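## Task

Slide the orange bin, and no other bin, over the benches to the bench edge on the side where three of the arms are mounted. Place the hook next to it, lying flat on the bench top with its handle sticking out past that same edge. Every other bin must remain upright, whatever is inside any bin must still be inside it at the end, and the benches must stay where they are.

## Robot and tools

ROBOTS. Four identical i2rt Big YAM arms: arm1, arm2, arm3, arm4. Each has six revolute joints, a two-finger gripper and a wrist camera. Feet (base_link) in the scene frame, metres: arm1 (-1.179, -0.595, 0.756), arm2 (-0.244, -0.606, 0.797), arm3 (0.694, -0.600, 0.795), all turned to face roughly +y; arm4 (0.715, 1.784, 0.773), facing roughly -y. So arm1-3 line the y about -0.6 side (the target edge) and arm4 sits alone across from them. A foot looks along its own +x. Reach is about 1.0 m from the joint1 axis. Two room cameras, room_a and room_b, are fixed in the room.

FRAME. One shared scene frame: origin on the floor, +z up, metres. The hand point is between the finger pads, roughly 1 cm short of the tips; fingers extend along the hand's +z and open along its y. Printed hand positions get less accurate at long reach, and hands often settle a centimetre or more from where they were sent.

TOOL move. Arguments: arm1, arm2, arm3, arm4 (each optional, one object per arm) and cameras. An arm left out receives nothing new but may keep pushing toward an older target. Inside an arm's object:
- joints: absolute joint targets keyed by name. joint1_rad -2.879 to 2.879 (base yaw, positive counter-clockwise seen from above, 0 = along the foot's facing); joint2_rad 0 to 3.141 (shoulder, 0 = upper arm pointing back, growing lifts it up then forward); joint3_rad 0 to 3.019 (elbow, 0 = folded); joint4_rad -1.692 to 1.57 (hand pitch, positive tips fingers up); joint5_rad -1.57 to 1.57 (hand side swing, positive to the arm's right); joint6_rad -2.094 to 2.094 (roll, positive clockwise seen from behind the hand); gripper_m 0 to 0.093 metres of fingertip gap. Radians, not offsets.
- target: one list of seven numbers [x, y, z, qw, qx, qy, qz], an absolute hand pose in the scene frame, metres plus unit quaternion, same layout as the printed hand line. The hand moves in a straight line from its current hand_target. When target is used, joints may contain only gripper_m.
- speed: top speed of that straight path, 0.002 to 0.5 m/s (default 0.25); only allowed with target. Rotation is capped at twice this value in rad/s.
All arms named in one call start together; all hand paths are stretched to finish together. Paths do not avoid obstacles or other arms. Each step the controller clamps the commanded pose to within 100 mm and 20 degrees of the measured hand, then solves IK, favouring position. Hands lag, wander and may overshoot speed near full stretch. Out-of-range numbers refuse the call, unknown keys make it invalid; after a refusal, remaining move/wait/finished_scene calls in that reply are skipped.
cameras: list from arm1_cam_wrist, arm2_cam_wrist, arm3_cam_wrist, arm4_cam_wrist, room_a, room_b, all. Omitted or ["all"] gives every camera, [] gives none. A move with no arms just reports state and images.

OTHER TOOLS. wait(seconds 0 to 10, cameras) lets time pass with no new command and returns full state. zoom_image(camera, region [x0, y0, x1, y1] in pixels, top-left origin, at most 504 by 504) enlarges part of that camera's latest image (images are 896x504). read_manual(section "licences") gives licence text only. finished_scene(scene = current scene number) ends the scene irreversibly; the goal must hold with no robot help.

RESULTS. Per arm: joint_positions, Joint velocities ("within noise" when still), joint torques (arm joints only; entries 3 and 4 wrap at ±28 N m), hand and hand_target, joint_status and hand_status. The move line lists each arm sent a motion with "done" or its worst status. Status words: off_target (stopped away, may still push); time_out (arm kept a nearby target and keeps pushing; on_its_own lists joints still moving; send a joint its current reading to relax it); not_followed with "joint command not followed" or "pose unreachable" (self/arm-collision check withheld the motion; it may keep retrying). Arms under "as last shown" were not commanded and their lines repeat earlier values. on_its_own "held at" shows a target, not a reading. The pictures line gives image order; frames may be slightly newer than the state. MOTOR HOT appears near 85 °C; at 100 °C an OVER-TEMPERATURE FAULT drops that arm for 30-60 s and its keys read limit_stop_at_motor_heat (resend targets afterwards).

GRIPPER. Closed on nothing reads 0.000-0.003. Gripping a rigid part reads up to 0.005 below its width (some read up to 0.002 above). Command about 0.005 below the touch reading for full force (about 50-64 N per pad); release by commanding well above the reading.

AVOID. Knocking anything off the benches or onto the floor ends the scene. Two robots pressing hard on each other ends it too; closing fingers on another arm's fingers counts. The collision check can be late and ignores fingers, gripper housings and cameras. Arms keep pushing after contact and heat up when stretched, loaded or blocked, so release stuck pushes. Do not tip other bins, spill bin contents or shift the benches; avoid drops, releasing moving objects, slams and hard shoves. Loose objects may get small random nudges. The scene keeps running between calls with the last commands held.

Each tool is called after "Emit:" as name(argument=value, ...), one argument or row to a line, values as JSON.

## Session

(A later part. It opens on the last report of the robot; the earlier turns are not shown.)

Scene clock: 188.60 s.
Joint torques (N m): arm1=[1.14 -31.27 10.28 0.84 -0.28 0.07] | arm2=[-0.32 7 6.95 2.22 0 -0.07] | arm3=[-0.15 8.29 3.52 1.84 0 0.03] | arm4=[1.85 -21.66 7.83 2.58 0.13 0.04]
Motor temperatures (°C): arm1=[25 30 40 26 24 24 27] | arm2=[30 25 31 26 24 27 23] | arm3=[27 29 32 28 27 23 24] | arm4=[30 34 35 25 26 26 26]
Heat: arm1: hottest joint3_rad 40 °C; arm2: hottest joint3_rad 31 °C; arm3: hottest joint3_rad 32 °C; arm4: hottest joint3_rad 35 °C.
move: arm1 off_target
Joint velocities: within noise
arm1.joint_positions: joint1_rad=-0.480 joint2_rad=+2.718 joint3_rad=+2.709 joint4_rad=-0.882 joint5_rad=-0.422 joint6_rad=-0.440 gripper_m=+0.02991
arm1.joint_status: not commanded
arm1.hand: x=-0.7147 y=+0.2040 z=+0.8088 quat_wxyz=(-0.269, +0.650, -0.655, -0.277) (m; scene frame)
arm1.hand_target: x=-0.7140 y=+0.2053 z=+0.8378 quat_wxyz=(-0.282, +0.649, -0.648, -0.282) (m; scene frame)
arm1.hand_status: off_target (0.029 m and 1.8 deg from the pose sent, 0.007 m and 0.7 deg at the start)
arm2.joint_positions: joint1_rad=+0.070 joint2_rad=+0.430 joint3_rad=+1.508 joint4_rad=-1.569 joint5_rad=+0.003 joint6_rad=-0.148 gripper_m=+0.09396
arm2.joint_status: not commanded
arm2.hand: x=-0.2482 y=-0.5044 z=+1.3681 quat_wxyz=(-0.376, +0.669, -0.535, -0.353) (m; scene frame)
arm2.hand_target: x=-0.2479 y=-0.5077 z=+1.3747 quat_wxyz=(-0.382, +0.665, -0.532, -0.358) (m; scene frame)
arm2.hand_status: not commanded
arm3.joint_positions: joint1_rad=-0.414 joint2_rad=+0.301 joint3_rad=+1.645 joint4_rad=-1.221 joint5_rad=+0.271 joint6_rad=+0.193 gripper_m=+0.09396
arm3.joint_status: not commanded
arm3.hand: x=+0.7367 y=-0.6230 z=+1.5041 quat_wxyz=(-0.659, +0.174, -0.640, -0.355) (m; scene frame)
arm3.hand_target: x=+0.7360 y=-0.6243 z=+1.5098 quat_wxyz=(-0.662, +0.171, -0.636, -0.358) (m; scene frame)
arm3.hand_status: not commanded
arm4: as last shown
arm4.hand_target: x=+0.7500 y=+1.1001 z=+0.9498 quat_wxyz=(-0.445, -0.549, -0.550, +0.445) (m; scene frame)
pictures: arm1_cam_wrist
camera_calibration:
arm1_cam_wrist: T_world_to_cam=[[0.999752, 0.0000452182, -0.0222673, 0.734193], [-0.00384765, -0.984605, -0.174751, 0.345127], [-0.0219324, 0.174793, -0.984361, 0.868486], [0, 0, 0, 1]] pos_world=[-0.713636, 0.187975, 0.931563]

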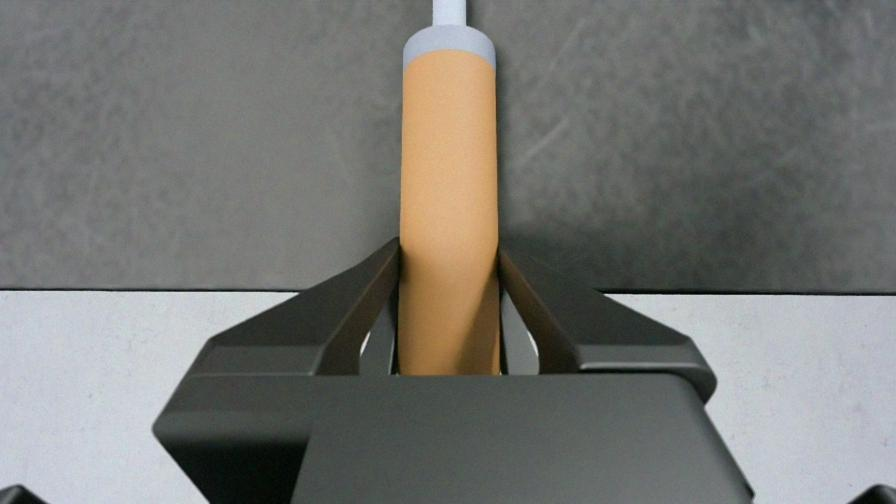

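Emit:
move(
  arm1={"joints":{"gripper_m":0.09}},
  arm2={"target":[-0.45,0.0,1.02,0.297,-0.5655,0.7197,0.2743],"speed":0.3},
  cameras=["arm1_cam_wrist"],
)

Emit:
move(
  arm1={"target":[-0.80,0.02,1.05,0.282,-0.6484,0.6484,0.282],"speed":0.25},
  cameras=["arm1_cam_wrist","arm2_cam_wrist"],
)

Scene clock: 197.90 s.
Joint torques (N m): arm1=[1.08 -31.15 10.63 0.84 -0.14 0.07] | arm2=[-0.91 -16.38 13.18 1.81 0.33 0.05] | arm3=[-0.32 8.23 3.52 1.87 -0.01 0.04] | arm4=[1.85 -21.66 7.83 2.58 0.12 0.04]
Motor temperatures (°C): arm1=[25 31 39 26 24 24 27] | arm2=[30 25 32 26 24 27 23] | arm3=[27 29 32 28 27 23 24] | arm4=[30 33 34 25 26 26 26]
Heat: arm1: hottest joint3_rad 39 °C; arm2: hottest joint3_rad 32 °C; arm3: hottest joint3_rad 32 °C; arm4: hottest joint3_rad 34 °C.
move: arm1 done; arm2 off_target
Joint velocities: within noise
arm1.joint_positions: joint1_rad=-0.479 joint2_rad=+2.714 joint3_rad=+2.706 joint4_rad=-0.882 joint5_rad=-0.426 joint6_rad=-0.440 gripper_m=+0.08993
arm1.joint_status: all done
arm1.hand: x=-0.7160 y=+0.2044 z=+0.8102 quat_wxyz=(-0.268, +0.650, -0.654, -0.279) (m; scene frame)
arm1.hand_target: x=-0.7138 y=+0.2051 z=+0.8376 quat_wxyz=(-0.282, +0.649, -0.649, -0.282) (m; scene frame)
arm1.hand_status: not commanded
arm2.joint_positions: joint1_rad=+0.441 joint2_rad=+1.631 joint3_rad=+1.291 joint4_rad=-0.544 joint5_rad=+0.434 joint6_rad=+0.496 gripper_m=+0.09396
arm2.joint_status: not commanded
arm2.hand: x=-0.4474 y=-0.0183 z=+0.9998 quat_wxyz=(-0.293, +0.582, -0.715, -0.254) (m; scene frame)
arm2.hand_target: x=-0.4494 y=-0.0013 z=+1.0201 quat_wxyz=(-0.297, +0.565, -0.719, -0.274) (m; scene frame)
arm2.hand_status: off_target (0.027 m and 3.1 deg from the pose sent, 0.645 m and 27.5 deg at the start)
arm3, arm4: as last shown
arm4.hand: x=+0.7413 y=+1.1001 z=+0.9370 quat_wxyz=(-0.433, -0.557, -0.554, +0.441) (m; scene frame)
arm4.hand_target: x=+0.7499 y=+1.1001 z=+0.9498 quat_wxyz=(-0.445, -0.550, -0.550, +0.445) (m; scene frame)
pictures: arm1_cam_wrist
camera_calibration:
arm1_cam_wrist: T_world_to_cam=[[0.999696, 0.00330564, -0.0244524, 0.736609], [-0.00106755, -0.984263, -0.176705, 0.349209], [-0.0246517, 0.176677, -0.98396, 0.867154], [0, 0, 0, 1]] pos_world=[-0.714635, 0.188073, 0.932964]

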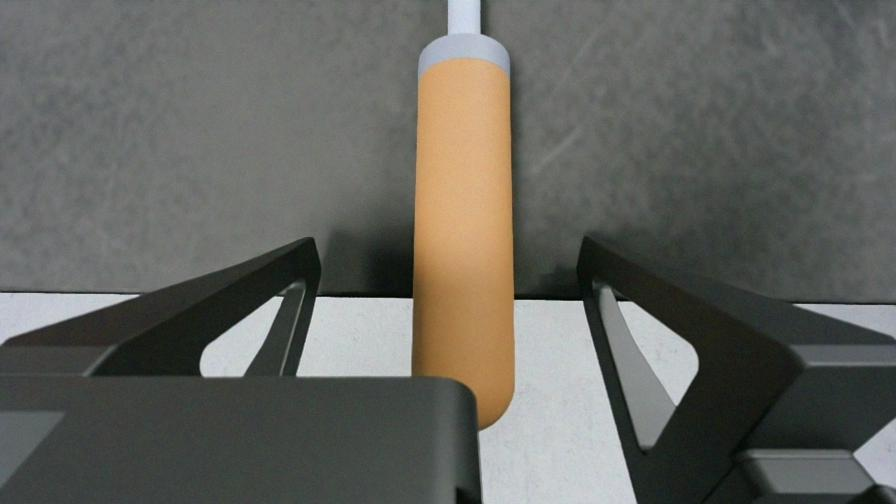

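Scene clock: 200.03 s.
Joint torques (N m): arm1=[0.67 -21.83 11.43 0.46 -0.26 -0.04] | arm2=[-0.97 -16.44 13.18 1.81 0.33 0.05] | arm3=[-0.21 8.41 3.54 1.83 -0.01 0.03] | arm4=[1.9 -21.71 7.83 2.58 0.12 0.04]
Motor temperatures (°C): arm1=[25 31 38 26 24 24 27] | arm2=[30 25 32 26 24 27 23] | arm3=[27 29 32 28 27 23 24] | arm4=[30 33 34 25 26 26 26]
Heat: arm1: hottest joint3_rad 38 °C; arm2: hottest joint3_rad 32 °C; arm3: hottest joint3_rad 32 °C; arm4: hottest joint3_rad 34 °C.
move: arm1 off_target
Joint velocities: within noise
arm1.joint_positions: joint1_rad=-0.528 joint2_rad=+1.876 joint3_rad=+1.816 joint4_rad=-0.835 joint5_rad=-0.458 joint6_rad=-0.475 gripper_m=+0.08994
arm1.joint_status: not commanded
arm1.hand: x=-0.8024 y=+0.0246 z=+1.0352 quat_wxyz=(-0.273, +0.648, -0.653, -0.282) (m; scene frame)
arm1.hand_target: x=-0.8001 y=+0.0201 z=+1.0499 quat_wxyz=(-0.282, +0.648, -0.648, -0.282) (m; scene frame)
arm1.hand_status: off_target (0.016 m and 1.2 deg from the pose sent, 0.314 m and 1.7 deg at the start; pose on its path clipped on 12 of 64 steps)
arm2, arm3, arm4: as last shown
arm2.hand: x=-0.4474 y=-0.0183 z=+0.9998 quat_wxyz=(-0.292, +0.582, -0.715, -0.254) (m; scene frame)
pictures: arm1_cam_wrist, arm2_cam_wrist
camera_calibration:
arm1_cam_wrist: T_world_to_cam=[[0.999735, -0.000341221, -0.0229995, 0.827754], [-0.00465161, -0.98223, -0.187622, 0.22025], [-0.0225268, 0.187679, -0.981972, 1.11754], [0, 0, 0, 1]] pos_world=[-0.801336, 0.00687893, 1.15776]
arm2_cam_wrist: T_world_to_cam=[[0.980808, -0.190191, -0.0429212, 0.479029], [-0.194761, -0.965996, -0.170058, 0.0708756], [-0.00911805, 0.175154, -0.984499, 1.11053], [0, 0, 0, 1]] pos_world=[-0.445906, -0.0349403, 1.12592]

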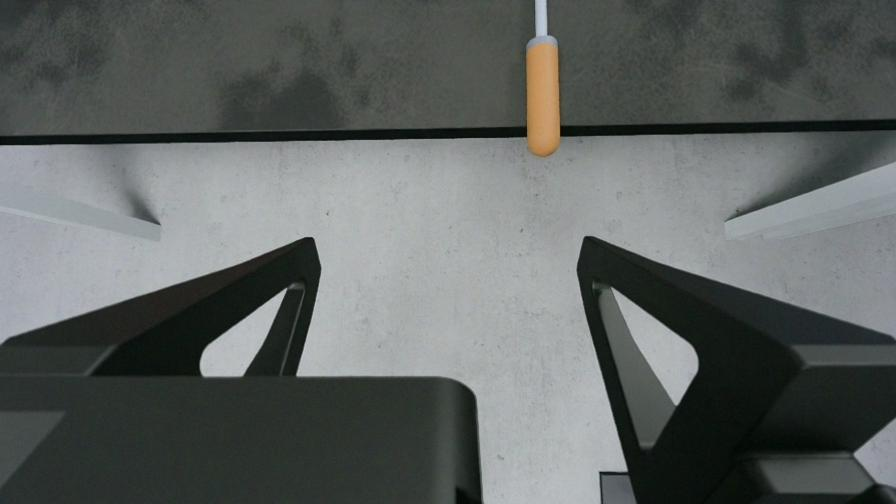

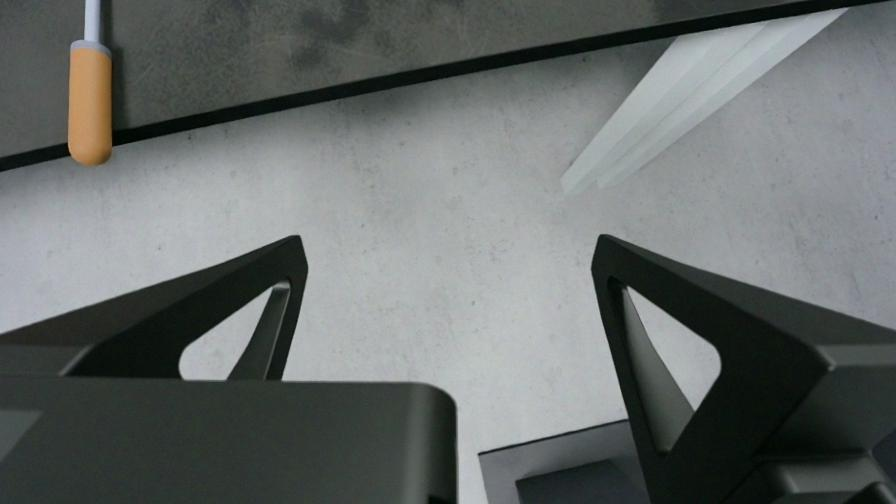

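Emit:
move(
  arm1={"joints":{"joint1_rad":0.5}},
  cameras=[],
)

Emit:
move(
  arm2={"target":[-0.72,0.14,0.91,0.2988,-0.641,0.641,0.2988],"speed":0.3},
  cameras=["arm2_cam_wrist"],
)

Scene clock: 208.10 s.
Joint torques (N m): arm1=[0.97 -21.42 11.4 0.43 -0.1 -0.02] | arm2=[-0.97 -16.44 13.18 1.8 0.33 0.04] | arm3=[-0.09 8.18 3.58 1.81 0 0.02] | arm4=[1.85 -21.71 7.83 2.59 0.12 0.03]
Motor temperatures (°C): arm1=[25 31 37 26 24 24 26] | arm2=[30 25 34 26 24 27 23] | arm3=[27 29 32 28 27 23 24] | arm4=[30 32 34 25 26 26 26]
Heat: arm1: hottest joint3_rad 37 °C; arm2: hottest joint3_rad 34 °C; arm3: hottest joint3_rad 32 °C; arm4: hottest joint3_rad 34 °C.
move: arm1 done
Joint velocities: within noise
arm1.joint_positions: joint1_rad=+0.501 joint2_rad=+1.876 joint3_rad=+1.816 joint4_rad=-0.835 joint5_rad=-0.462 joint6_rad=-0.477 gripper_m=+0.08996
arm1.joint_status: all done
arm1.hand: x=-1.5191 y=+0.0467 z=+1.0314 quat_wxyz=(-0.099, +0.888, -0.248, -0.375) (m; scene frame)
arm1.hand_target: x=-1.5176 y=+0.0447 z=+1.0459 quat_wxyz=(-0.107, +0.887, -0.242, -0.379) (m; scene frame)
arm1.hand_status: not commanded
arm2, arm3, arm4: as last shown
pictures: none
No camera images: "cameras" was empty.

Scene clock: 210.53 s.
Joint torques (N m): arm1=[1.03 -21.48 11.43 0.44 -0.11 -0.02] | arm2=[-0.26 -26.7 13.85 1.33 0.44 -0.16] | arm3=[-0.21 8.23 3.45 1.85 0 0.03] | arm4=[1.9 -21.66 7.83 2.58 0.12 0.04]
Motor temperatures (°C): arm1=[25 31 37 26 24 24 26] | arm2=[30 25 34 26 24 27 23] | arm3=[27 29 32 28 27 23 24] | arm4=[30 32 34 25 26 26 26]
Heat: arm1: hottest joint3_rad 37 °C; arm2: hottest joint3_rad 34 °C; arm3: hottest joint3_rad 32 °C; arm4: hottest joint3_rad 34 °C.
move: arm2 off_target
Joint velocities: within noise
arm1, arm3, arm4: as last shown
arm2.joint_positions: joint1_rad=+0.650 joint2_rad=+2.382 joint3_rad=+2.197 joint4_rad=-0.651 joint5_rad=+0.487 joint6_rad=+0.468 gripper_m=+0.09396
arm2.joint_status: not commanded
arm2.hand: x=-0.7140 y=+0.1307 z=+0.9072 quat_wxyz=(-0.295, +0.642, -0.643, -0.294) (m; scene frame)
arm2.hand_target: x=-0.7196 y=+0.1392 z=+0.9101 quat_wxyz=(-0.299, +0.641, -0.641, -0.300) (m; scene frame)
arm2.hand_status: off_target (0.011 m and 0.7 deg from the pose sent, 0.328 m and 12.0 deg at the start)
pictures: arm2_cam_wrist
camera_calibration:
arm2_cam_wrist: T_world_to_cam=[[0.999813, 0.00364574, -0.0189733, 0.731267], [-0.000885127, -0.972361, -0.233482, 0.343956], [-0.0193001, 0.233456, -0.972176, 0.964702], [0, 0, 0, 1]] pos_world=[-0.712208, 0.106568, 1.03204]

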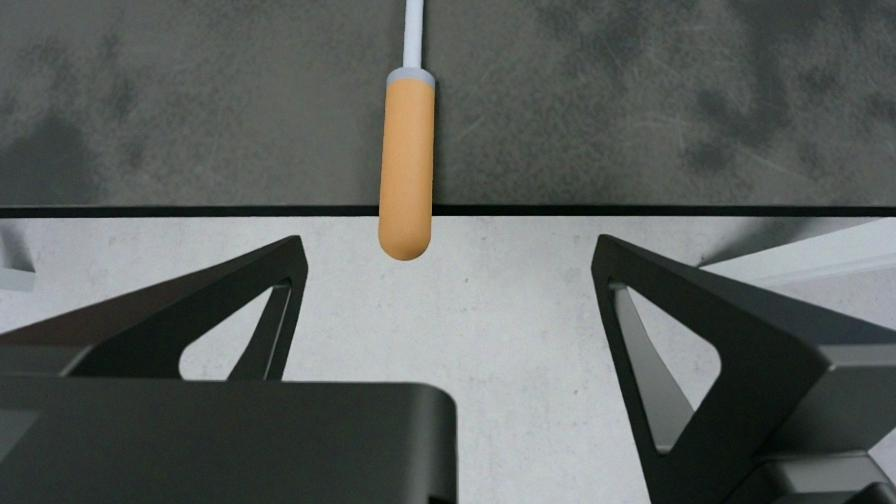

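Emit:
move(
  arm2={"target":[-0.748,0.208,0.824,0.2988,-0.641,0.641,0.2988],"speed":0.12},
  cameras=["arm2_cam_wrist"],
)

Scene clock: 217.77 s.
Joint torques (N m): arm1=[0.97 -21.48 11.41 0.44 -0.1 -0.02] | arm2=[-0.62 -29.63 14.06 1.43 0.11 -0.21] | arm3=[-0.26 8.18 3.56 1.85 0 0.04] | arm4=[1.9 -21.71 7.82 2.59 0.12 0.04]
Motor temperatures (°C): arm1=[25 31 37 26 24 24 26] | arm2=[30 26 34 26 24 27 23] | arm3=[27 29 32 28 27 23 24] | arm4=[30 32 34 25 26 26 26]
Heat: arm1: hottest joint3_rad 37 °C; arm2: hottest joint3_rad 34 °C; arm3: hottest joint3_rad 32 °C; arm4: hottest joint3_rad 34 °C.
move: arm2 off_target
Joint velocities: within noise
arm1, arm3, arm4: as last shown
arm2.joint_positions: joint1_rad=+0.630 joint2_rad=+2.851 joint3_rad=+2.873 joint4_rad=-0.795 joint5_rad=+0.464 joint6_rad=+0.431 gripper_m=+0.09396
arm2.joint_status: not commanded
arm2.hand: x=-0.7489 y=+0.2014 z=+0.8259 quat_wxyz=(-0.298, +0.639, -0.634, -0.317) (m; scene frame)
arm2.hand_target: x=-0.7469 y=+0.2065 z=+0.8238 quat_wxyz=(-0.300, +0.640, -0.631, -0.320) (m; scene frame)
arm2.hand_status: off_target (0.007 m and 2.2 deg from the pose sent, 0.119 m and 0.7 deg at the start; a joint's target at an end of its range on 20 of 64 steps)
pictures: arm2_cam_wrist
camera_calibration:
arm2_cam_wrist: T_world_to_cam=[[0.998905, 0.0233623, -0.0405323, 0.777562], [0.0114838, -0.962326, -0.271657, 0.432485], [-0.0453518, 0.270894, -0.96154, 0.8327], [0, 0, 0, 1]] pos_world=[-0.743912, 0.172452, 0.949678]

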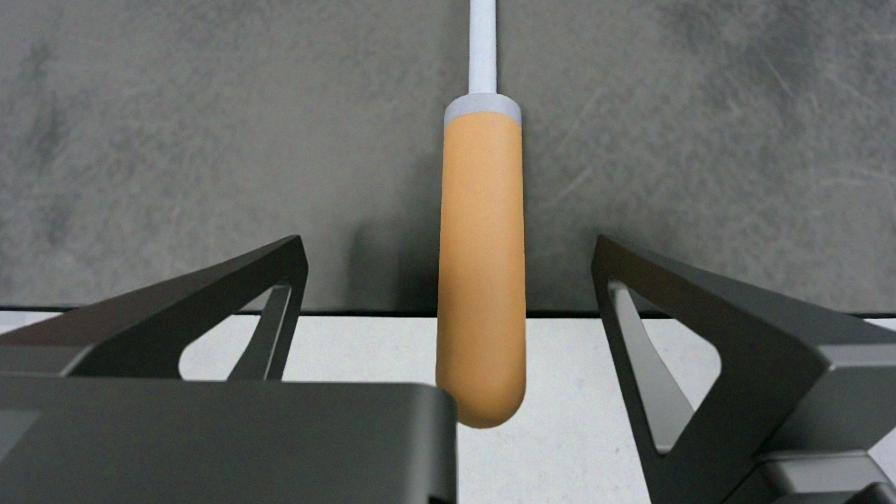

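Emit:
move(
  arm2={"target":[-0.736,0.204,0.803,0.2988,-0.641,0.641,0.2988],"speed":0.08},
  cameras=[],
)

Emit:
move(
  arm2={"joints":{"gripper_m":0.022}},
  cameras=["arm2_cam_wrist"],
)

Scene clock: 224.03 s.
Joint torques (N m): arm1=[0.97 -21.42 11.41 0.44 -0.1 -0.01] | arm2=[-0.67 -31.03 9.37 1.4 0.42 -0.05] | arm3=[-0.21 8.06 3.54 1.83 -0.01 0.04] | arm4=[1.9 -21.71 7.83 2.59 0.12 0.04]
Motor temperatures (°C): arm1=[25 31 36 26 24 24 26] | arm2=[30 28 35 26 24 27 23] | arm3=[27 29 32 28 27 23 24] | arm4=[30 32 34 25 26 26 26]
Heat: arm1: hottest joint3_rad 36 °C; arm2: hottest joint3_rad 35 °C; arm3: hottest joint3_rad 32 °C; arm4: hottest joint3_rad 34 °C.
move: arm2 off_target
Joint velocities: within noise
arm1, arm3, arm4: as last shown
arm2.joint_positions: joint1_rad=+0.626 joint2_rad=+2.853 joint3_rad=+2.873 joint4_rad=-0.795 joint5_rad=+0.465 joint6_rad=+0.430 gripper_m=+0.09396
arm2.joint_status: not commanded
arm2.hand: x=-0.7456 y=+0.2033 z=+0.8242 quat_wxyz=(-0.299, +0.638, -0.636, -0.315) (m; scene frame)
arm2.hand_target: x=-0.7361 y=+0.2037 z=+0.8033 quat_wxyz=(-0.299, +0.641, -0.641, -0.299) (m; scene frame)
arm2.hand_status: off_target (0.023 m and 2.0 deg from the pose sent, 0.027 m and 2.2 deg at the start)
pictures: none
No camera images: "cameras" was empty.

Scene clock: 225.00 s.
Joint torques (N m): arm1=[0.97 -21.48 11.41 0.44 -0.1 -0.02] | arm2=[-0.67 -30.92 9.39 1.39 0.24 -0.05] | arm3=[-0.15 8.12 3.55 1.8 0 0.03] | arm4=[1.9 -21.6 7.83 2.58 0.12 0.04]
Motor temperatures (°C): arm1=[25 31 36 26 24 24 26] | arm2=[30 28 35 26 24 27 23] | arm3=[27 29 32 28 27 23 24] | arm4=[30 32 34 25 26 26 26]
Heat: arm1: hottest joint3_rad 36 °C; arm2: hottest joint3_rad 35 °C; arm3: hottest joint3_rad 32 °C; arm4: hottest joint3_rad 34 °C.
move: arm2 done
Joint velocities: within noise
arm1, arm3: as last shown
arm2.joint_positions: joint1_rad=+0.624 joint2_rad=+2.853 joint3_rad=+2.873 joint4_rad=-0.796 joint5_rad=+0.470 joint6_rad=+0.430 gripper_m=+0.02223
arm2.joint_status: all done
arm2.hand: x=-0.7436 y=+0.2041 z=+0.8243 quat_wxyz=(-0.301, +0.637, -0.636, -0.314) (m; scene frame)
arm2.hand_target: x=-0.7359 y=+0.2038 z=+0.8032 quat_wxyz=(-0.299, +0.641, -0.641, -0.299) (m; scene frame)
arm2.hand_status: not commanded
arm4.joint_positions: joint1_rad=-0.047 joint2_rad=+1.791 joint3_rad=+1.026 joint4_rad=+0.524 joint5_rad=+0.065 joint6_rad=+0.008 gripper_m=+0.07012
arm4.joint_status: not commanded
arm4.hand: x=+0.7413 y=+1.1001 z=+0.9370 quat_wxyz=(-0.433, -0.557, -0.554, +0.441) (m; scene frame)
arm4.hand_target: x=+0.7499 y=+1.1001 z=+0.9498 quat_wxyz=(-0.445, -0.550, -0.550, +0.445) (m; scene frame)
arm4.hand_status: not commanded
pictures: arm2_cam_wrist
camera_calibration:
arm2_cam_wrist: T_world_to_cam=[[0.999267, 0.0146746, -0.0353644, 0.769954], [0.004522, -0.962406, -0.271578, 0.429376], [-0.0380202, 0.271219, -0.961766, 0.836221], [0, 0, 0, 1]] pos_world=[-0.739538, 0.175136, 0.948088]

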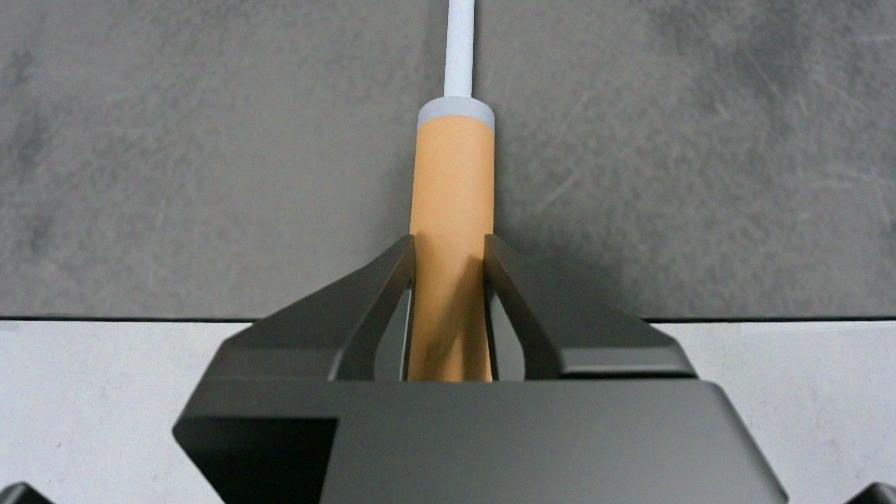

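Emit:
move(
  arm2={"joints":{"gripper_m":0.09}},
  cameras=[],
)

Emit:
move(
  arm2={"target":[-0.736,0.202,0.792,0.2988,-0.641,0.641,0.2988],"speed":0.08},
  cameras=["arm2_cam_wrist"],
)

Scene clock: 231.90 s.
Joint torques (N m): arm1=[1.03 -21.48 11.41 0.44 -0.11 -0.02] | arm2=[-0.67 -30.97 9.36 1.44 0.25 -0.05] | arm3=[-0.38 8.29 3.54 1.84 0 0.04] | arm4=[1.9 -21.66 7.83 2.58 0.12 0.04]
Motor temperatures (°C): arm1=[25 31 36 26 24 24 26] | arm2=[30 30 35 26 24 27 23] | arm3=[27 29 32 28 27 23 24] | arm4=[30 32 33 25 26 26 26]
Heat: arm1: hottest joint3_rad 36 °C; arm2: hottest joint3_rad 35 °C; arm3: hottest joint3_rad 32 °C; arm4: hottest joint3_rad 33 °C.
move: arm2 done
Joint velocities: within noise
arm1, arm4: as last shown
arm2.joint_positions: joint1_rad=+0.624 joint2_rad=+2.854 joint3_rad=+2.873 joint4_rad=-0.797 joint5_rad=+0.470 joint6_rad=+0.430 gripper_m=+0.08979
arm2.joint_status: all done
arm2.hand: x=-0.7435 y=+0.2040 z=+0.8235 quat_wxyz=(-0.301, +0.637, -0.636, -0.313) (m; scene frame)
arm2.hand_target: x=-0.7359 y=+0.2038 z=+0.8032 quat_wxyz=(-0.299, +0.641, -0.641, -0.299) (m; scene frame)
arm2.hand_status: not commanded
arm3.joint_positions: joint1_rad=-0.414 joint2_rad=+0.301 joint3_rad=+1.645 joint4_rad=-1.221 joint5_rad=+0.271 joint6_rad=+0.193 gripper_m=+0.09396
arm3.joint_status: not commanded
arm3.hand: x=+0.7367 y=-0.6230 z=+1.5041 quat_wxyz=(-0.659, +0.174, -0.640, -0.355) (m; scene frame)
arm3.hand_target: x=+0.7360 y=-0.6243 z=+1.5098 quat_wxyz=(-0.662, +0.171, -0.636, -0.358) (m; scene frame)
arm3.hand_status: not commanded
pictures: none
No camera images: "cameras" was empty.

Scene clock: 233.00 s.
Joint torques (N m): arm1=[0.97 -21.48 11.41 0.44 -0.1 -0.02] | arm2=[-0.56 -32.26 8.47 2.09 0.29 -0.05] | arm3=[-0.15 8.18 3.58 1.83 -0.02 0.03] | arm4=[1.9 -21.66 7.83 2.59 0.12 0.04]
Motor temperatures (°C): arm1=[25 31 36 26 24 24 26] | arm2=[30 30 35 26 24 27 23] | arm3=[27 29 32 28 27 23 24] | arm4=[30 32 33 25 26 26 26]
Heat: arm1: hottest joint3_rad 36 °C; arm2: hottest joint3_rad 35 °C; arm3: hottest joint3_rad 32 °C; arm4: hottest joint3_rad 33 °C.
move: arm2 done
Joint velocities: within noise
arm1, arm3, arm4: as last shown
arm2.joint_positions: joint1_rad=+0.624 joint2_rad=+2.852 joint3_rad=+2.818 joint4_rad=-0.771 joint5_rad=+0.470 joint6_rad=+0.433 gripper_m=+0.08988
arm2.joint_status: not commanded
arm2.hand: x=-0.7408 y=+0.2003 z=+0.7996 quat_wxyz=(-0.299, +0.643, -0.638, -0.301) (m; scene frame)
arm2.hand_target: x=-0.7360 y=+0.2020 z=+0.7920 quat_wxyz=(-0.299, +0.641, -0.641, -0.298) (m; scene frame)
arm2.hand_status: done (0.009 m and 0.5 deg from the pose sent, 0.032 m and 1.8 deg at the start)
pictures: arm2_cam_wrist
camera_calibration:
arm2_cam_wrist: T_world_to_cam=[[0.999721, 0.0123909, -0.0200857, 0.754895], [0.00699851, -0.968451, -0.249104, 0.403978], [-0.0225386, 0.248894, -0.968268, 0.834723], [0, 0, 0, 1]] pos_world=[-0.738698, 0.174121, 0.924031]

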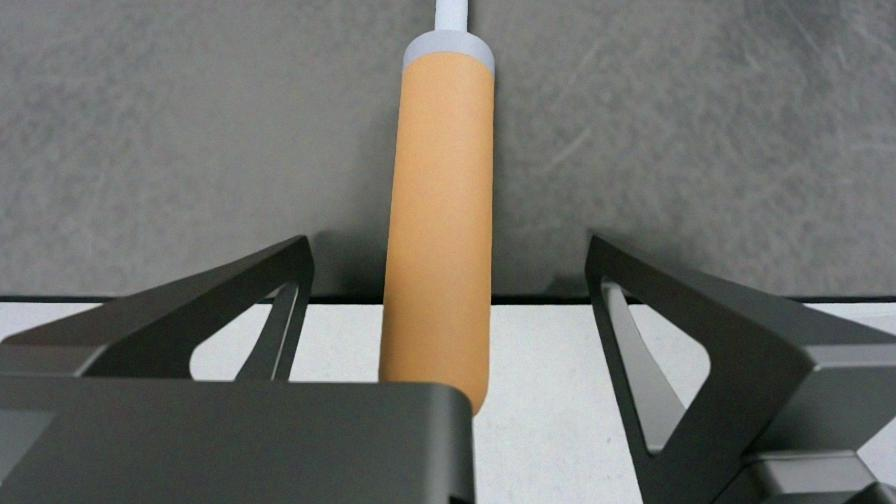

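Emit:
move(
  arm2={"joints":{"gripper_m":0.02}},
  cameras=[],
)

Emit:
move(
  arm2={"target":[-0.70,0.07,0.95,0.2988,-0.641,0.641,0.2988],"speed":0.2},
  cameras=["arm2_cam_wrist"],
)

Emit:
move(
  arm2={"target":[0.20,0.07,0.95,0.2988,-0.641,0.641,0.2988],"speed":0.3},
  cameras=["arm2_cam_wrist","room_b"],
)

Scene clock: 242.07 s.
Joint torques (N m): arm1=[0.97 -21.48 11.41 0.44 -0.1 -0.02] | arm2=[-0.62 -32.38 8.57 2.09 0.26 -0.07] | arm3=[-0.09 8.41 3.51 1.87 -0.02 0.03] | arm4=[1.9 -21.66 7.83 2.58 0.12 0.04]
Motor temperatures (°C): arm1=[25 31 36 26 24 24 26] | arm2=[30 31 35 26 24 27 23] | arm3=[27 29 32 28 27 23 24] | arm4=[30 32 33 25 26 26 26]
Heat: arm1: hottest joint3_rad 36 °C; arm2: hottest joint3_rad 35 °C; arm3: hottest joint3_rad 32 °C; arm4: hottest joint3_rad 33 °C.
move: arm2 off_target
Joint velocities: within noise
arm1, arm3, arm4: as last shown
arm2.joint_positions: joint1_rad=+0.625 joint2_rad=+2.852 joint3_rad=+2.817 joint4_rad=-0.769 joint5_rad=+0.471 joint6_rad=+0.434 gripper_m=+0.02788
arm2.joint_status: gripper_m off_target (ended at +0.02791, target +0.02000)
arm2.hand: x=-0.7411 y=+0.2002 z=+0.7991 quat_wxyz=(-0.299, +0.642, -0.639, -0.302) (m; scene frame)
arm2.hand_target: x=-0.7362 y=+0.2019 z=+0.7919 quat_wxyz=(-0.299, +0.641, -0.641, -0.298) (m; scene frame)
arm2.hand_status: not commanded
pictures: none
No camera images: "cameras" was empty.

Scene clock: 244.17 s.
Joint torques (N m): arm1=[0.97 -21.48 11.4 0.43 -0.1 -0.02] | arm2=[0.21 -30.1 9.84 2.81 0.88 0.02] | arm3=[-0.21 8.18 3.58 1.87 -0.01 0.03] | arm4=[1.9 -21.66 7.83 2.58 0.12 0.04]
Motor temperatures (°C): arm1=[25 31 36 26 24 24 26] | arm2=[30 31 35 26 24 27 23] | arm3=[27 29 32 28 27 23 24] | arm4=[30 32 33 25 26 26 26]
Heat: arm1: hottest joint3_rad 36 °C; arm2: hottest joint3_rad 35 °C; arm3: hottest joint3_rad 32 °C; arm4: hottest joint3_rad 33 °C.
move: arm2 off_target
Joint velocities: within noise
arm1.joint_positions: joint1_rad=+0.501 joint2_rad=+1.876 joint3_rad=+1.816 joint4_rad=-0.835 joint5_rad=-0.462 joint6_rad=-0.477 gripper_m=+0.08996
arm1.joint_status: not commanded
arm1.hand: x=-1.5191 y=+0.0467 z=+1.0314 quat_wxyz=(-0.099, +0.888, -0.248, -0.375) (m; scene frame)
arm1.hand_target: x=-1.5176 y=+0.0447 z=+1.0459 quat_wxyz=(-0.107, +0.887, -0.242, -0.379) (m; scene frame)
arm1.hand_status: not commanded
arm2.joint_positions: joint1_rad=+0.684 joint2_rad=+2.205 joint3_rad=+1.911 joint4_rad=-0.627 joint5_rad=+0.504 joint6_rad=+0.484 gripper_m=+0.02788
arm2.joint_status: not commanded
arm2.hand: x=-0.6932 y=+0.0640 z=+0.9084 quat_wxyz=(-0.291, +0.662, -0.640, -0.261) (m; scene frame)
arm2.hand_target: x=-0.6993 y=+0.0690 z=+0.9498 quat_wxyz=(-0.298, +0.641, -0.641, -0.298) (m; scene frame)
arm2.hand_status: off_target (0.043 m and 5.1 deg from the pose sent, 0.203 m and 0.4 deg at the start)
arm3, arm4: as last shown
pictures: arm2_cam_wrist
camera_calibration:
arm2_cam_wrist: T_world_to_cam=[[0.99937, 0.0162352, 0.0315614, 0.663752], [0.02155, -0.984131, -0.176128, 0.24358], [0.028201, 0.176698, -0.983861, 1.02901], [0, 0, 0, 1]] pos_world=[-0.697602, 0.0471151, 1.03435]

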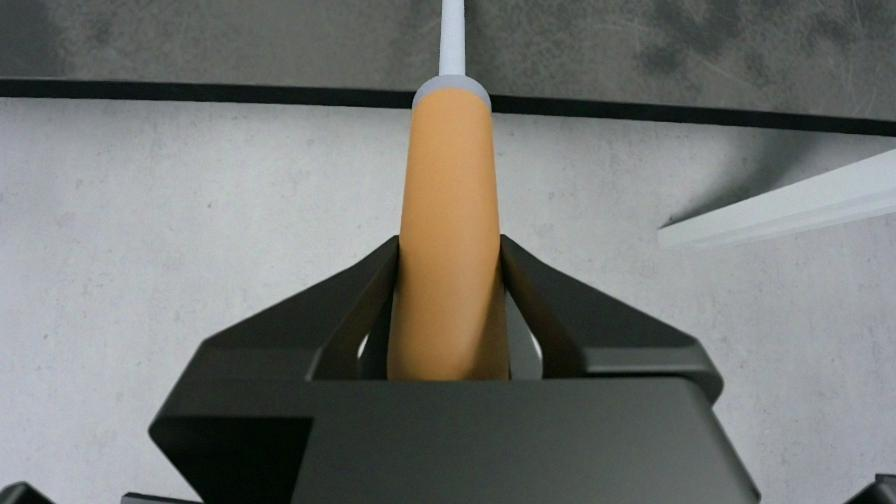

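Scene clock: 248.23 s.
Joint torques (N m): arm1=[0.97 -21.48 11.41 0.44 -0.11 -0.02] | arm2=[0.62 -25.82 14.89 1.69 -0.81 -0.24] | arm3=[-0.21 8.06 3.58 1.84 0 0.03] | arm4=[1.9 -21.66 7.83 2.58 0.12 0.04]
Motor temperatures (°C): arm1=[25 31 35 26 24 24 26] | arm2=[30 31 35 26 24 27 23] | arm3=[27 29 32 28 27 23 24] | arm4=[30 32 33 25 26 26 26]
Heat: arm1: hottest joint3_rad 35 °C; arm2: hottest joint3_rad 35 °C; arm3: hottest joint3_rad 32 °C; arm4: hottest joint3_rad 33 °C.
move: arm2 off_target
Joint velocities: within noise
arm1, arm3, arm4: as last shown
arm2.joint_positions: joint1_rad=-0.701 joint2_rad=+2.127 joint3_rad=+1.789 joint4_rad=-0.568 joint5_rad=-0.486 joint6_rad=-0.471 gripper_m=+0.02788
arm2.joint_status: not commanded
arm2.hand: x=+0.1911 y=+0.0456 z=+0.9089 quat_wxyz=(-0.263, +0.634, -0.667, -0.290) (m; scene frame)
arm2.hand_target: x=+0.1976 y=+0.0669 z=+0.9508 quat_wxyz=(-0.299, +0.641, -0.641, -0.299) (m; scene frame)
arm2.hand_status: off_target (0.049 m and 5.2 deg from the pose sent, 0.894 m and 5.0 deg at the start)
pictures: arm2_cam_wrist, room_b
camera_calibration:
arm2_cam_wrist: T_world_to_cam=[[0.997018, -0.0246809, -0.0731093, -0.122255], [-0.0374316, -0.983219, -0.178545, 0.219945], [-0.0674758, 0.180749, -0.981212, 1.02356], [0, 0, 0, 1]] pos_world=[0.199189, 0.0282287, 1.03466]

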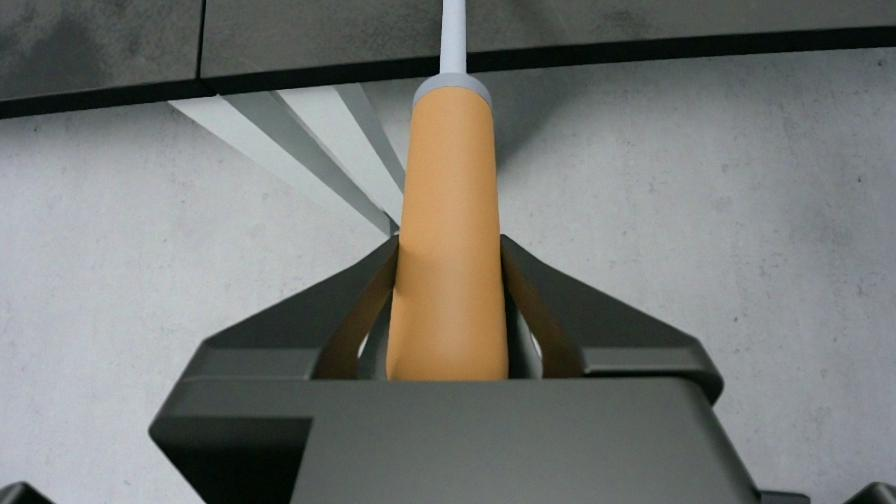

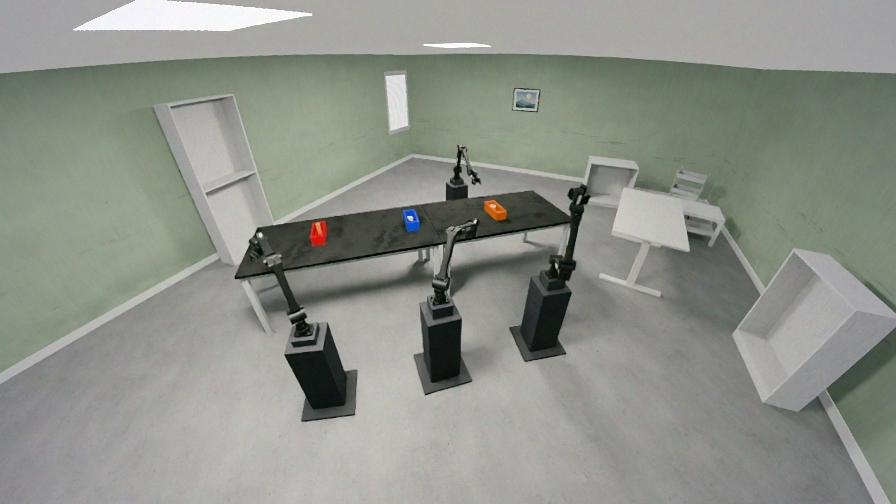

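Emit:
move(
  arm2={"target":[0.225,0.205,0.845,0.3154,-0.6328,0.6328,0.3154],"speed":0.2},
  cameras=[],
)

Emit:
move(
  arm2={"target":[0.225,0.202,0.818,0.3154,-0.6328,0.6328,0.3154],"speed":0.06},
  cameras=["arm2_cam_wrist"],
)

Scene clock: 256.10 s.
Joint torques (N m): arm1=[0.97 -21.42 11.4 0.44 -0.11 -0.02] | arm2=[0.38 -29.39 14.16 1.32 -0.24 0.11] | arm3=[-0.15 8.23 3.55 1.83 0 0.03] | arm4=[1.9 -21.71 7.84 2.58 0.12 0.04]
Motor temperatures (°C): arm1=[25 31 35 26 24 24 26] | arm2=[30 31 36 26 24 27 24] | arm3=[27 29 32 28 27 23 24] | arm4=[30 32 33 25 26 26 26]
Heat: arm1: hottest joint3_rad 35 °C; arm2: hottest joint3_rad 36 °C; arm3: hottest joint3_rad 32 °C; arm4: hottest joint3_rad 33 °C.
move: arm2 off_target
Joint velocities: within noise
arm1, arm3, arm4: as last shown
arm2.joint_positions: joint1_rad=-0.624 joint2_rad=+2.615 joint3_rad=+2.439 joint4_rad=-0.592 joint5_rad=-0.468 joint6_rad=-0.421 gripper_m=+0.02788
arm2.joint_status: not commanded
arm2.hand: x=+0.2239 y=+0.1935 z=+0.8345 quat_wxyz=(-0.309, +0.638, -0.634, -0.310) (m; scene frame)
arm2.hand_target: x=+0.2243 y=+0.2038 z=+0.8451 quat_wxyz=(-0.317, +0.632, -0.633, -0.316) (m; scene frame)
arm2.hand_status: off_target (0.016 m and 1.1 deg from the pose sent, 0.175 m and 7.7 deg at the start)
pictures: none
No camera images: "cameras" was empty.

Scene clock: 257.17 s.
Joint torques (N m): arm1=[1.03 -21.42 11.41 0.44 -0.1 -0.02] | arm2=[0.26 -29.39 11.47 2.21 -0.25 0.07] | arm3=[-0.21 8.23 3.52 1.83 -0.01 0.02] | arm4=[1.9 -21.71 7.83 2.58 0.12 0.04]
Motor temperatures (°C): arm1=[25 31 35 26 24 24 26] | arm2=[30 31 36 26 24 27 24] | arm3=[27 29 32 28 27 23 24] | arm4=[30 32 33 25 26 26 26]
Heat: arm1: hottest joint3_rad 35 °C; arm2: hottest joint3_rad 36 °C; arm3: hottest joint3_rad 32 °C; arm4: hottest joint3_rad 33 °C.
move: arm2 done
Joint velocities: within noise
arm1, arm3, arm4: as last shown
arm2.joint_positions: joint1_rad=-0.624 joint2_rad=+2.630 joint3_rad=+2.439 joint4_rad=-0.566 joint5_rad=-0.470 joint6_rad=-0.421 gripper_m=+0.02788
arm2.joint_status: not commanded
arm2.hand: x=+0.2250 y=+0.1957 z=+0.8253 quat_wxyz=(-0.314, +0.638, -0.631, -0.311) (m; scene frame)
arm2.hand_target: x=+0.2248 y=+0.2014 z=+0.8179 quat_wxyz=(-0.316, +0.633, -0.633, -0.315) (m; scene frame)
arm2.hand_status: done (0.010 m and 0.8 deg from the pose sent, 0.019 m and 1.1 deg at the start)
pictures: arm2_cam_wrist
camera_calibration:
arm2_cam_wrist: T_world_to_cam=[[0.999841, 0.0126626, -0.0125422, -0.216425], [0.00853301, -0.957926, -0.28689, 0.427989], [-0.0156472, 0.286737, -0.957881, 0.865082], [0, 0, 0, 1]] pos_world=[0.226275, 0.164671, 0.948718]

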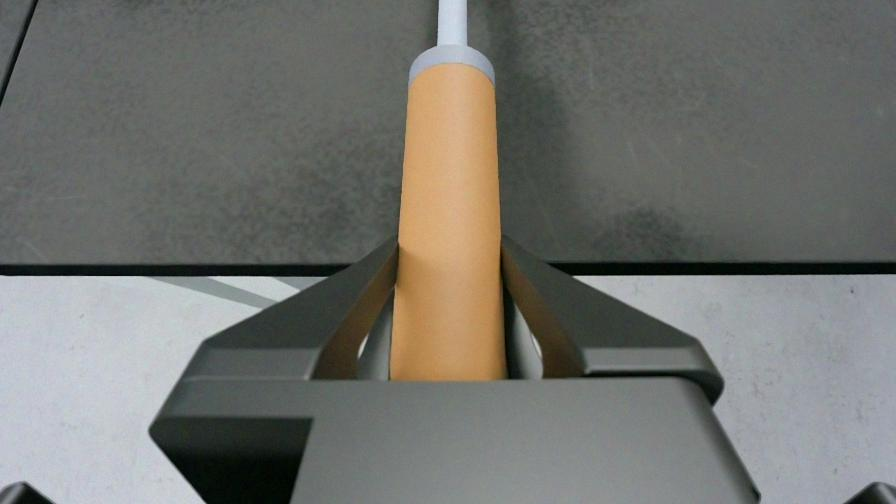

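Emit:
move(
  arm2={"target":[0.225,0.205,0.791,0.2988,-0.641,0.641,0.2988],"speed":0.06},
  cameras=["arm2_cam_wrist"],
)

Scene clock: 262.13 s.
Joint torques (N m): arm1=[0.97 -21.42 11.41 0.46 -0.11 -0.02] | arm2=[0.44 -28.4 13.59 1.14 -0.04 -0.08] | arm3=[-0.38 8.29 3.59 1.83 -0.01 0.02] | arm4=[1.9 -21.66 7.83 2.59 0.12 0.04]
Motor temperatures (°C): arm1=[25 30 35 26 24 24 26] | arm2=[30 31 37 26 24 27 24] | arm3=[27 29 32 28 27 23 24] | arm4=[30 32 33 25 26 26 26]
Heat: arm1: hottest joint3_rad 35 °C; arm2: hottest joint3_rad 37 °C; arm3: hottest joint3_rad 32 °C; arm4: hottest joint3_rad 33 °C.
move: arm2 off_target
Joint velocities: within noise
arm1, arm3: as last shown
arm2.joint_positions: joint1_rad=-0.620 joint2_rad=+2.689 joint3_rad=+2.506 joint4_rad=-0.610 joint5_rad=-0.449 joint6_rad=-0.422 gripper_m=+0.02788
arm2.joint_status: not commanded
arm2.hand: x=+0.2262 y=+0.1977 z=+0.7990 quat_wxyz=(-0.300, +0.639, -0.641, -0.300) (m; scene frame)
arm2.hand_target: x=+0.2243 y=+0.2042 z=+0.7909 quat_wxyz=(-0.300, +0.640, -0.641, -0.299) (m; scene frame)
arm2.hand_status: off_target (0.011 m and 0.3 deg from the pose sent, 0.036 m and 2.5 deg at the start)
arm4.joint_positions: joint1_rad=-0.047 joint2_rad=+1.791 joint3_rad=+1.026 joint4_rad=+0.524 joint5_rad=+0.065 joint6_rad=+0.008 gripper_m=+0.07012
arm4.joint_status: not commanded
arm4.hand: x=+0.7413 y=+1.1001 z=+0.9370 quat_wxyz=(-0.433, -0.557, -0.554, +0.441) (m; scene frame)
arm4.hand_target: x=+0.7499 y=+1.1001 z=+0.9498 quat_wxyz=(-0.445, -0.550, -0.550, +0.445) (m; scene frame)
arm4.hand_status: not commanded
pictures: arm2_cam_wrist
camera_calibration:
arm2_cam_wrist: T_world_to_cam=[[0.999781, 0.00198401, -0.0208537, -0.209132], [-0.00329197, -0.968255, -0.249944, 0.397515], [-0.0206876, 0.249958, -0.968036, 0.855788], [0, 0, 0, 1]] pos_world=[0.228099, 0.171399, 0.923429]

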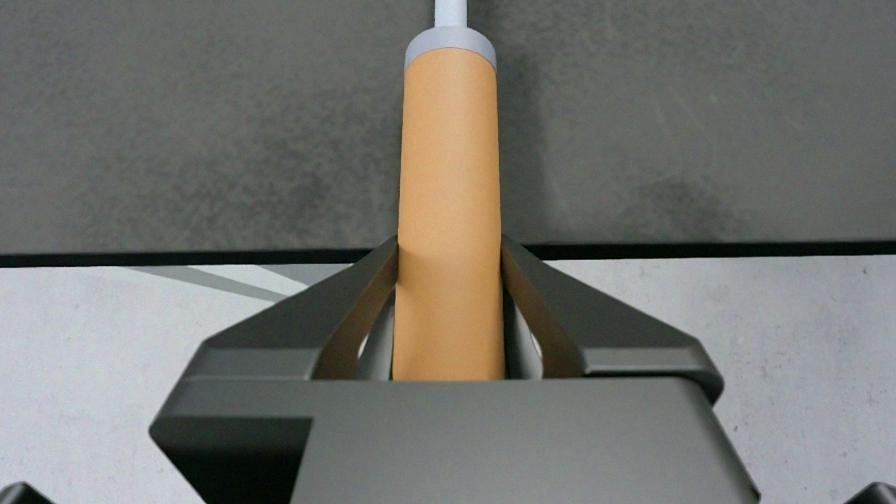

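Emit:
move(
  arm2={"target":[0.225,0.207,0.774,0.2988,-0.641,0.641,0.2988],"speed":0.06},
  cameras=["arm2_cam_wrist","room_a"],
)

Emit:
zoom_image(
  camera="room_a",
  region=[380, 200, 530, 330],
)

Scene clock: 268.93 s.
Joint torques (N m): arm1=[0.97 -21.48 11.41 0.44 -0.11 -0.02] | arm2=[0.56 -27.28 12.86 1.95 -0.01 -0.08] | arm3=[-0.21 8.06 3.56 1.87 0 0.02] | arm4=[1.9 -21.71 7.83 2.58 0.12 0.04]
Motor temperatures (°C): arm1=[25 30 35 26 24 24 26] | arm2=[30 33 37 26 24 27 24] | arm3=[27 29 32 28 27 23 24] | arm4=[30 31 33 25 26 26 26]
Heat: arm1: hottest joint3_rad 35 °C; arm2: hottest joint3_rad 37 °C; arm3: hottest joint3_rad 32 °C; arm4: hottest joint3_rad 33 °C.
move: arm2 off_target
Joint velocities: within noise
arm1, arm4: as last shown
arm2.joint_positions: joint1_rad=-0.620 joint2_rad=+2.695 joint3_rad=+2.513 joint4_rad=-0.610 joint5_rad=-0.449 joint6_rad=-0.422 gripper_m=+0.02788
arm2.joint_status: not commanded
arm2.hand: x=+0.2268 y=+0.1986 z=+0.7983 quat_wxyz=(-0.302, +0.639, -0.641, -0.300) (m; scene frame)
arm2.hand_target: x=+0.2236 y=+0.2049 z=+0.7746 quat_wxyz=(-0.300, +0.641, -0.641, -0.299) (m; scene frame)
arm2.hand_status: off_target (0.026 m and 0.4 deg from the pose sent, 0.027 m and 0.3 deg at the start)
arm3.joint_positions: joint1_rad=-0.414 joint2_rad=+0.301 joint3_rad=+1.645 joint4_rad=-1.221 joint5_rad=+0.271 joint6_rad=+0.193 gripper_m=+0.09396
arm3.joint_status: not commanded
arm3.hand: x=+0.7367 y=-0.6230 z=+1.5041 quat_wxyz=(-0.659, +0.174, -0.640, -0.355) (m; scene frame)
arm3.hand_target: x=+0.7360 y=-0.6243 z=+1.5098 quat_wxyz=(-0.662, +0.171, -0.636, -0.358) (m; scene frame)
arm3.hand_status: not commanded
pictures: arm2_cam_wrist, room_a
camera_calibration:
arm2_cam_wrist: T_world_to_cam=[[0.999811, 0.00194918, -0.0193223, -0.211056], [-0.00298478, -0.967706, -0.252063, 0.399802], [-0.0191897, 0.252073, -0.967518, 0.853765], [0, 0, 0, 1]] pos_world=[0.228593, 0.172091, 0.92273]

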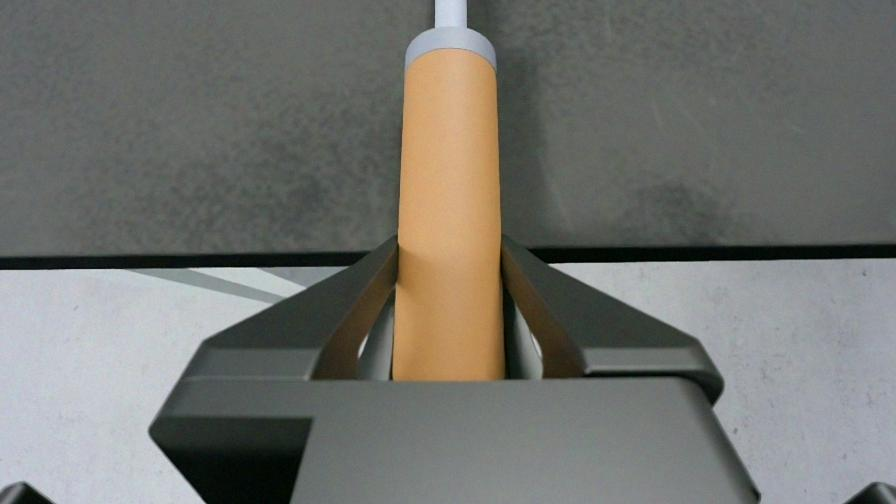

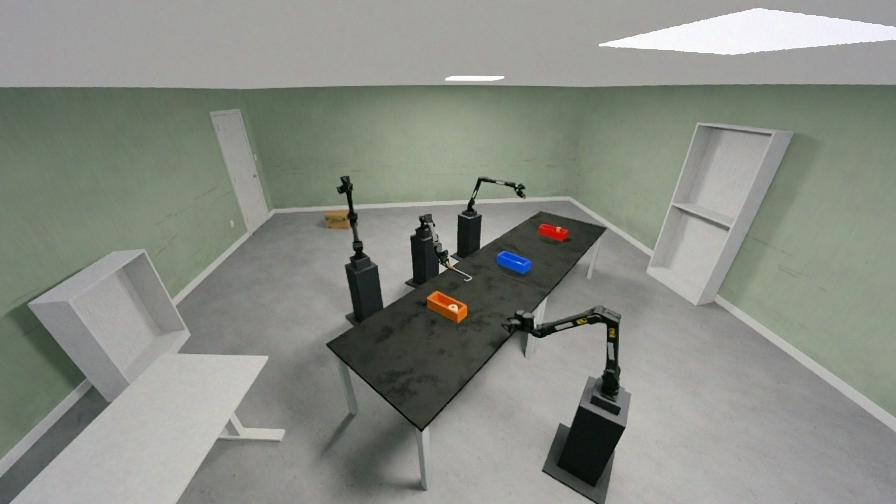

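Scaled by 3.360 from the camera's 896x504 image, which has a finer 1280x720 frame.

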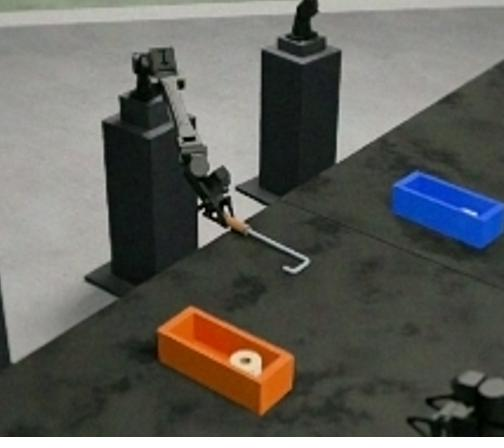

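Emit:
move(
  arm2={"target":[0.225,0.207,0.760,0.2988,-0.641,0.641,0.2988],"speed":0.06},
  cameras=["arm2_cam_wrist"],
)

Scene clock: 274.10 s.
Joint torques (N m): arm1=[0.97 -21.42 11.41 0.44 -0.1 -0.02] | arm2=[0.5 -26.7 11.81 2.06 -0.01 -0.09] | arm3=[-0.03 8.23 3.58 1.85 -0.03 0.02] | arm4=[1.9 -21.71 7.84 2.58 0.12 0.04]
Motor temperatures (°C): arm1=[25 30 35 26 24 24 26] | arm2=[30 33 37 26 24 27 24] | arm3=[27 29 32 28 27 23 24] | arm4=[30 31 33 25 26 26 26]
Heat: arm1: hottest joint3_rad 35 °C; arm2: hottest joint3_rad 37 °C; arm3: hottest joint3_rad 32 °C; arm4: hottest joint3_rad 33 °C.
move: arm2 off_target
Joint velocities: within noise
arm1, arm3, arm4: as last shown
arm2.joint_positions: joint1_rad=-0.620 joint2_rad=+2.699 joint3_rad=+2.514 joint4_rad=-0.588 joint5_rad=-0.449 joint6_rad=-0.422 gripper_m=+0.02788
arm2.joint_status: not commanded
arm2.hand: x=+0.2286 y=+0.2011 z=+0.7979 quat_wxyz=(-0.309, +0.638, -0.637, -0.302) (m; scene frame)
arm2.hand_target: x=+0.2231 y=+0.2039 z=+0.7608 quat_wxyz=(-0.299, +0.641, -0.641, -0.299) (m; scene frame)
arm2.hand_status: off_target (0.039 m and 1.4 deg from the pose sent, 0.039 m and 0.4 deg at the start)
pictures: arm2_cam_wrist
camera_calibration:
arm2_cam_wrist: T_world_to_cam=[[0.999956, 0.00208202, -0.00918041, -0.220941], [-0.000435364, -0.963962, -0.266038, 0.411854], [-0.00940347, 0.26603, -0.963919, 0.844779], [0, 0, 0, 1]] pos_world=[0.229054, 0.172735, 0.921839]

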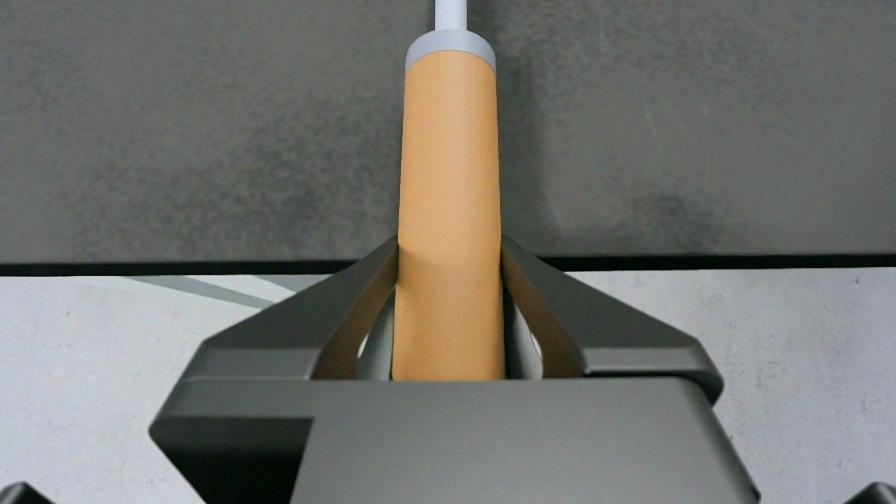

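Emit:
move(
  arm2={"target":[0.226,0.206,0.782,0.2988,-0.641,0.641,0.2988],"speed":0.06},
  cameras=[],
)

Emit:
move(
  arm2={"joints":{"gripper_m":0.05}},
  cameras=["arm2_cam_wrist"],
)

Scene clock: 280.33 s.
Joint torques (N m): arm1=[0.97 -21.48 11.41 0.44 -0.1 -0.02] | arm2=[0.56 -27.99 13.18 1.03 -0.05 -0.08] | arm3=[0.15 8.23 3.56 1.89 0 0.03] | arm4=[1.9 -21.66 7.83 2.59 0.12 0.04]
Motor temperatures (°C): arm1=[25 30 35 26 24 24 26] | arm2=[30 34 38 26 24 27 24] | arm3=[27 29 32 28 27 23 24] | arm4=[30 31 33 25 26 26 26]
Heat: arm1: hottest joint3_rad 35 °C; arm2: hottest joint3_rad 38 °C; arm3: hottest joint3_rad 32 °C; arm4: hottest joint3_rad 33 °C.
move: arm2 off_target
Joint velocities: within noise
arm1, arm3, arm4: as last shown
arm2.joint_positions: joint1_rad=-0.620 joint2_rad=+2.701 joint3_rad=+2.523 joint4_rad=-0.600 joint5_rad=-0.449 joint6_rad=-0.422 gripper_m=+0.02788
arm2.joint_status: not commanded
arm2.hand: x=+0.2285 y=+0.2011 z=+0.7992 quat_wxyz=(-0.307, +0.638, -0.638, -0.301) (m; scene frame)
arm2.hand_target: x=+0.2252 y=+0.2050 z=+0.7823 quat_wxyz=(-0.300, +0.640, -0.641, -0.299) (m; scene frame)
arm2.hand_status: off_target (0.018 m and 1.1 deg from the pose sent, 0.017 m and 1.4 deg at the start)
pictures: none
No camera images: "cameras" was empty.

Scene clock: 280.97 s.
Joint torques (N m): arm1=[0.97 -21.48 11.4 0.44 -0.11 -0.02] | arm2=[0.5 -28.75 13.11 1.4 -0.11 -0.08] | arm3=[-0.15 8.18 3.58 1.85 0 0.02] | arm4=[1.9 -21.66 7.84 2.59 0.12 0.04]
Motor temperatures (°C): arm1=[25 30 35 26 24 24 26] | arm2=[30 34 38 26 24 27 24] | arm3=[27 29 32 28 27 23 24] | arm4=[30 31 33 25 26 26 26]
Heat: arm1: hottest joint3_rad 35 °C; arm2: hottest joint3_rad 38 °C; arm3: hottest joint3_rad 32 °C; arm4: hottest joint3_rad 33 °C.
move: arm2 done
Joint velocities: within noise
arm1.joint_positions: joint1_rad=+0.501 joint2_rad=+1.876 joint3_rad=+1.816 joint4_rad=-0.835 joint5_rad=-0.462 joint6_rad=-0.477 gripper_m=+0.08996
arm1.joint_status: not commanded
arm1.hand: x=-1.5191 y=+0.0467 z=+1.0314 quat_wxyz=(-0.099, +0.888, -0.248, -0.375) (m; scene frame)
arm1.hand_target: x=-1.5176 y=+0.0447 z=+1.0459 quat_wxyz=(-0.107, +0.887, -0.242, -0.379) (m; scene frame)
arm1.hand_status: not commanded
arm2.joint_positions: joint1_rad=-0.621 joint2_rad=+2.708 joint3_rad=+2.523 joint4_rad=-0.610 joint5_rad=-0.447 joint6_rad=-0.422 gripper_m=+0.04986
arm2.joint_status: all done
arm2.hand: x=+0.2279 y=+0.1986 z=+0.7916 quat_wxyz=(-0.300, +0.639, -0.642, -0.299) (m; scene frame)
arm2.hand_target: x=+0.2254 y=+0.2048 z=+0.7822 quat_wxyz=(-0.300, +0.640, -0.641, -0.299) (m; scene frame)
arm2.hand_status: not commanded
arm3, arm4: as last shown
pictures: arm2_cam_wrist
camera_calibration:
arm2_cam_wrist: T_world_to_cam=[[0.999792, 0.0000903483, -0.0203981, -0.211078], [-0.00498738, -0.968557, -0.248742, 0.396078], [-0.0197792, 0.248791, -0.968355, 0.848671], [0, 0, 0, 1]] pos_world=[0.229796, 0.172501, 0.91603]

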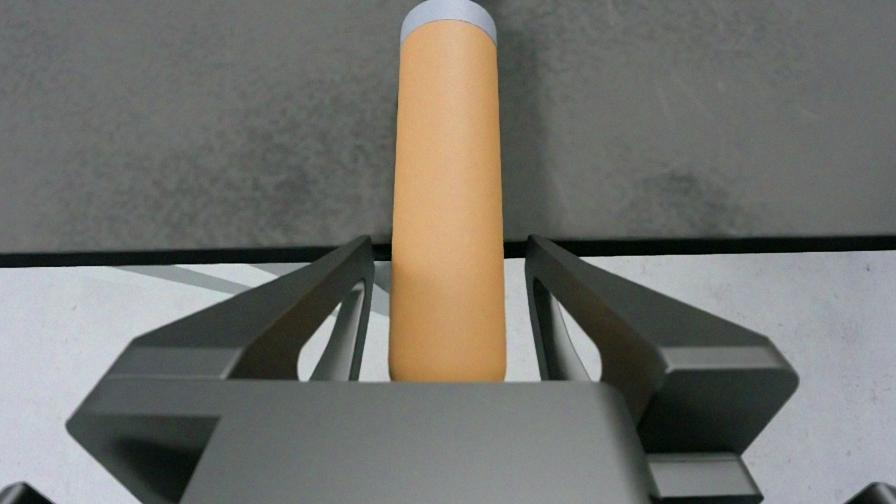

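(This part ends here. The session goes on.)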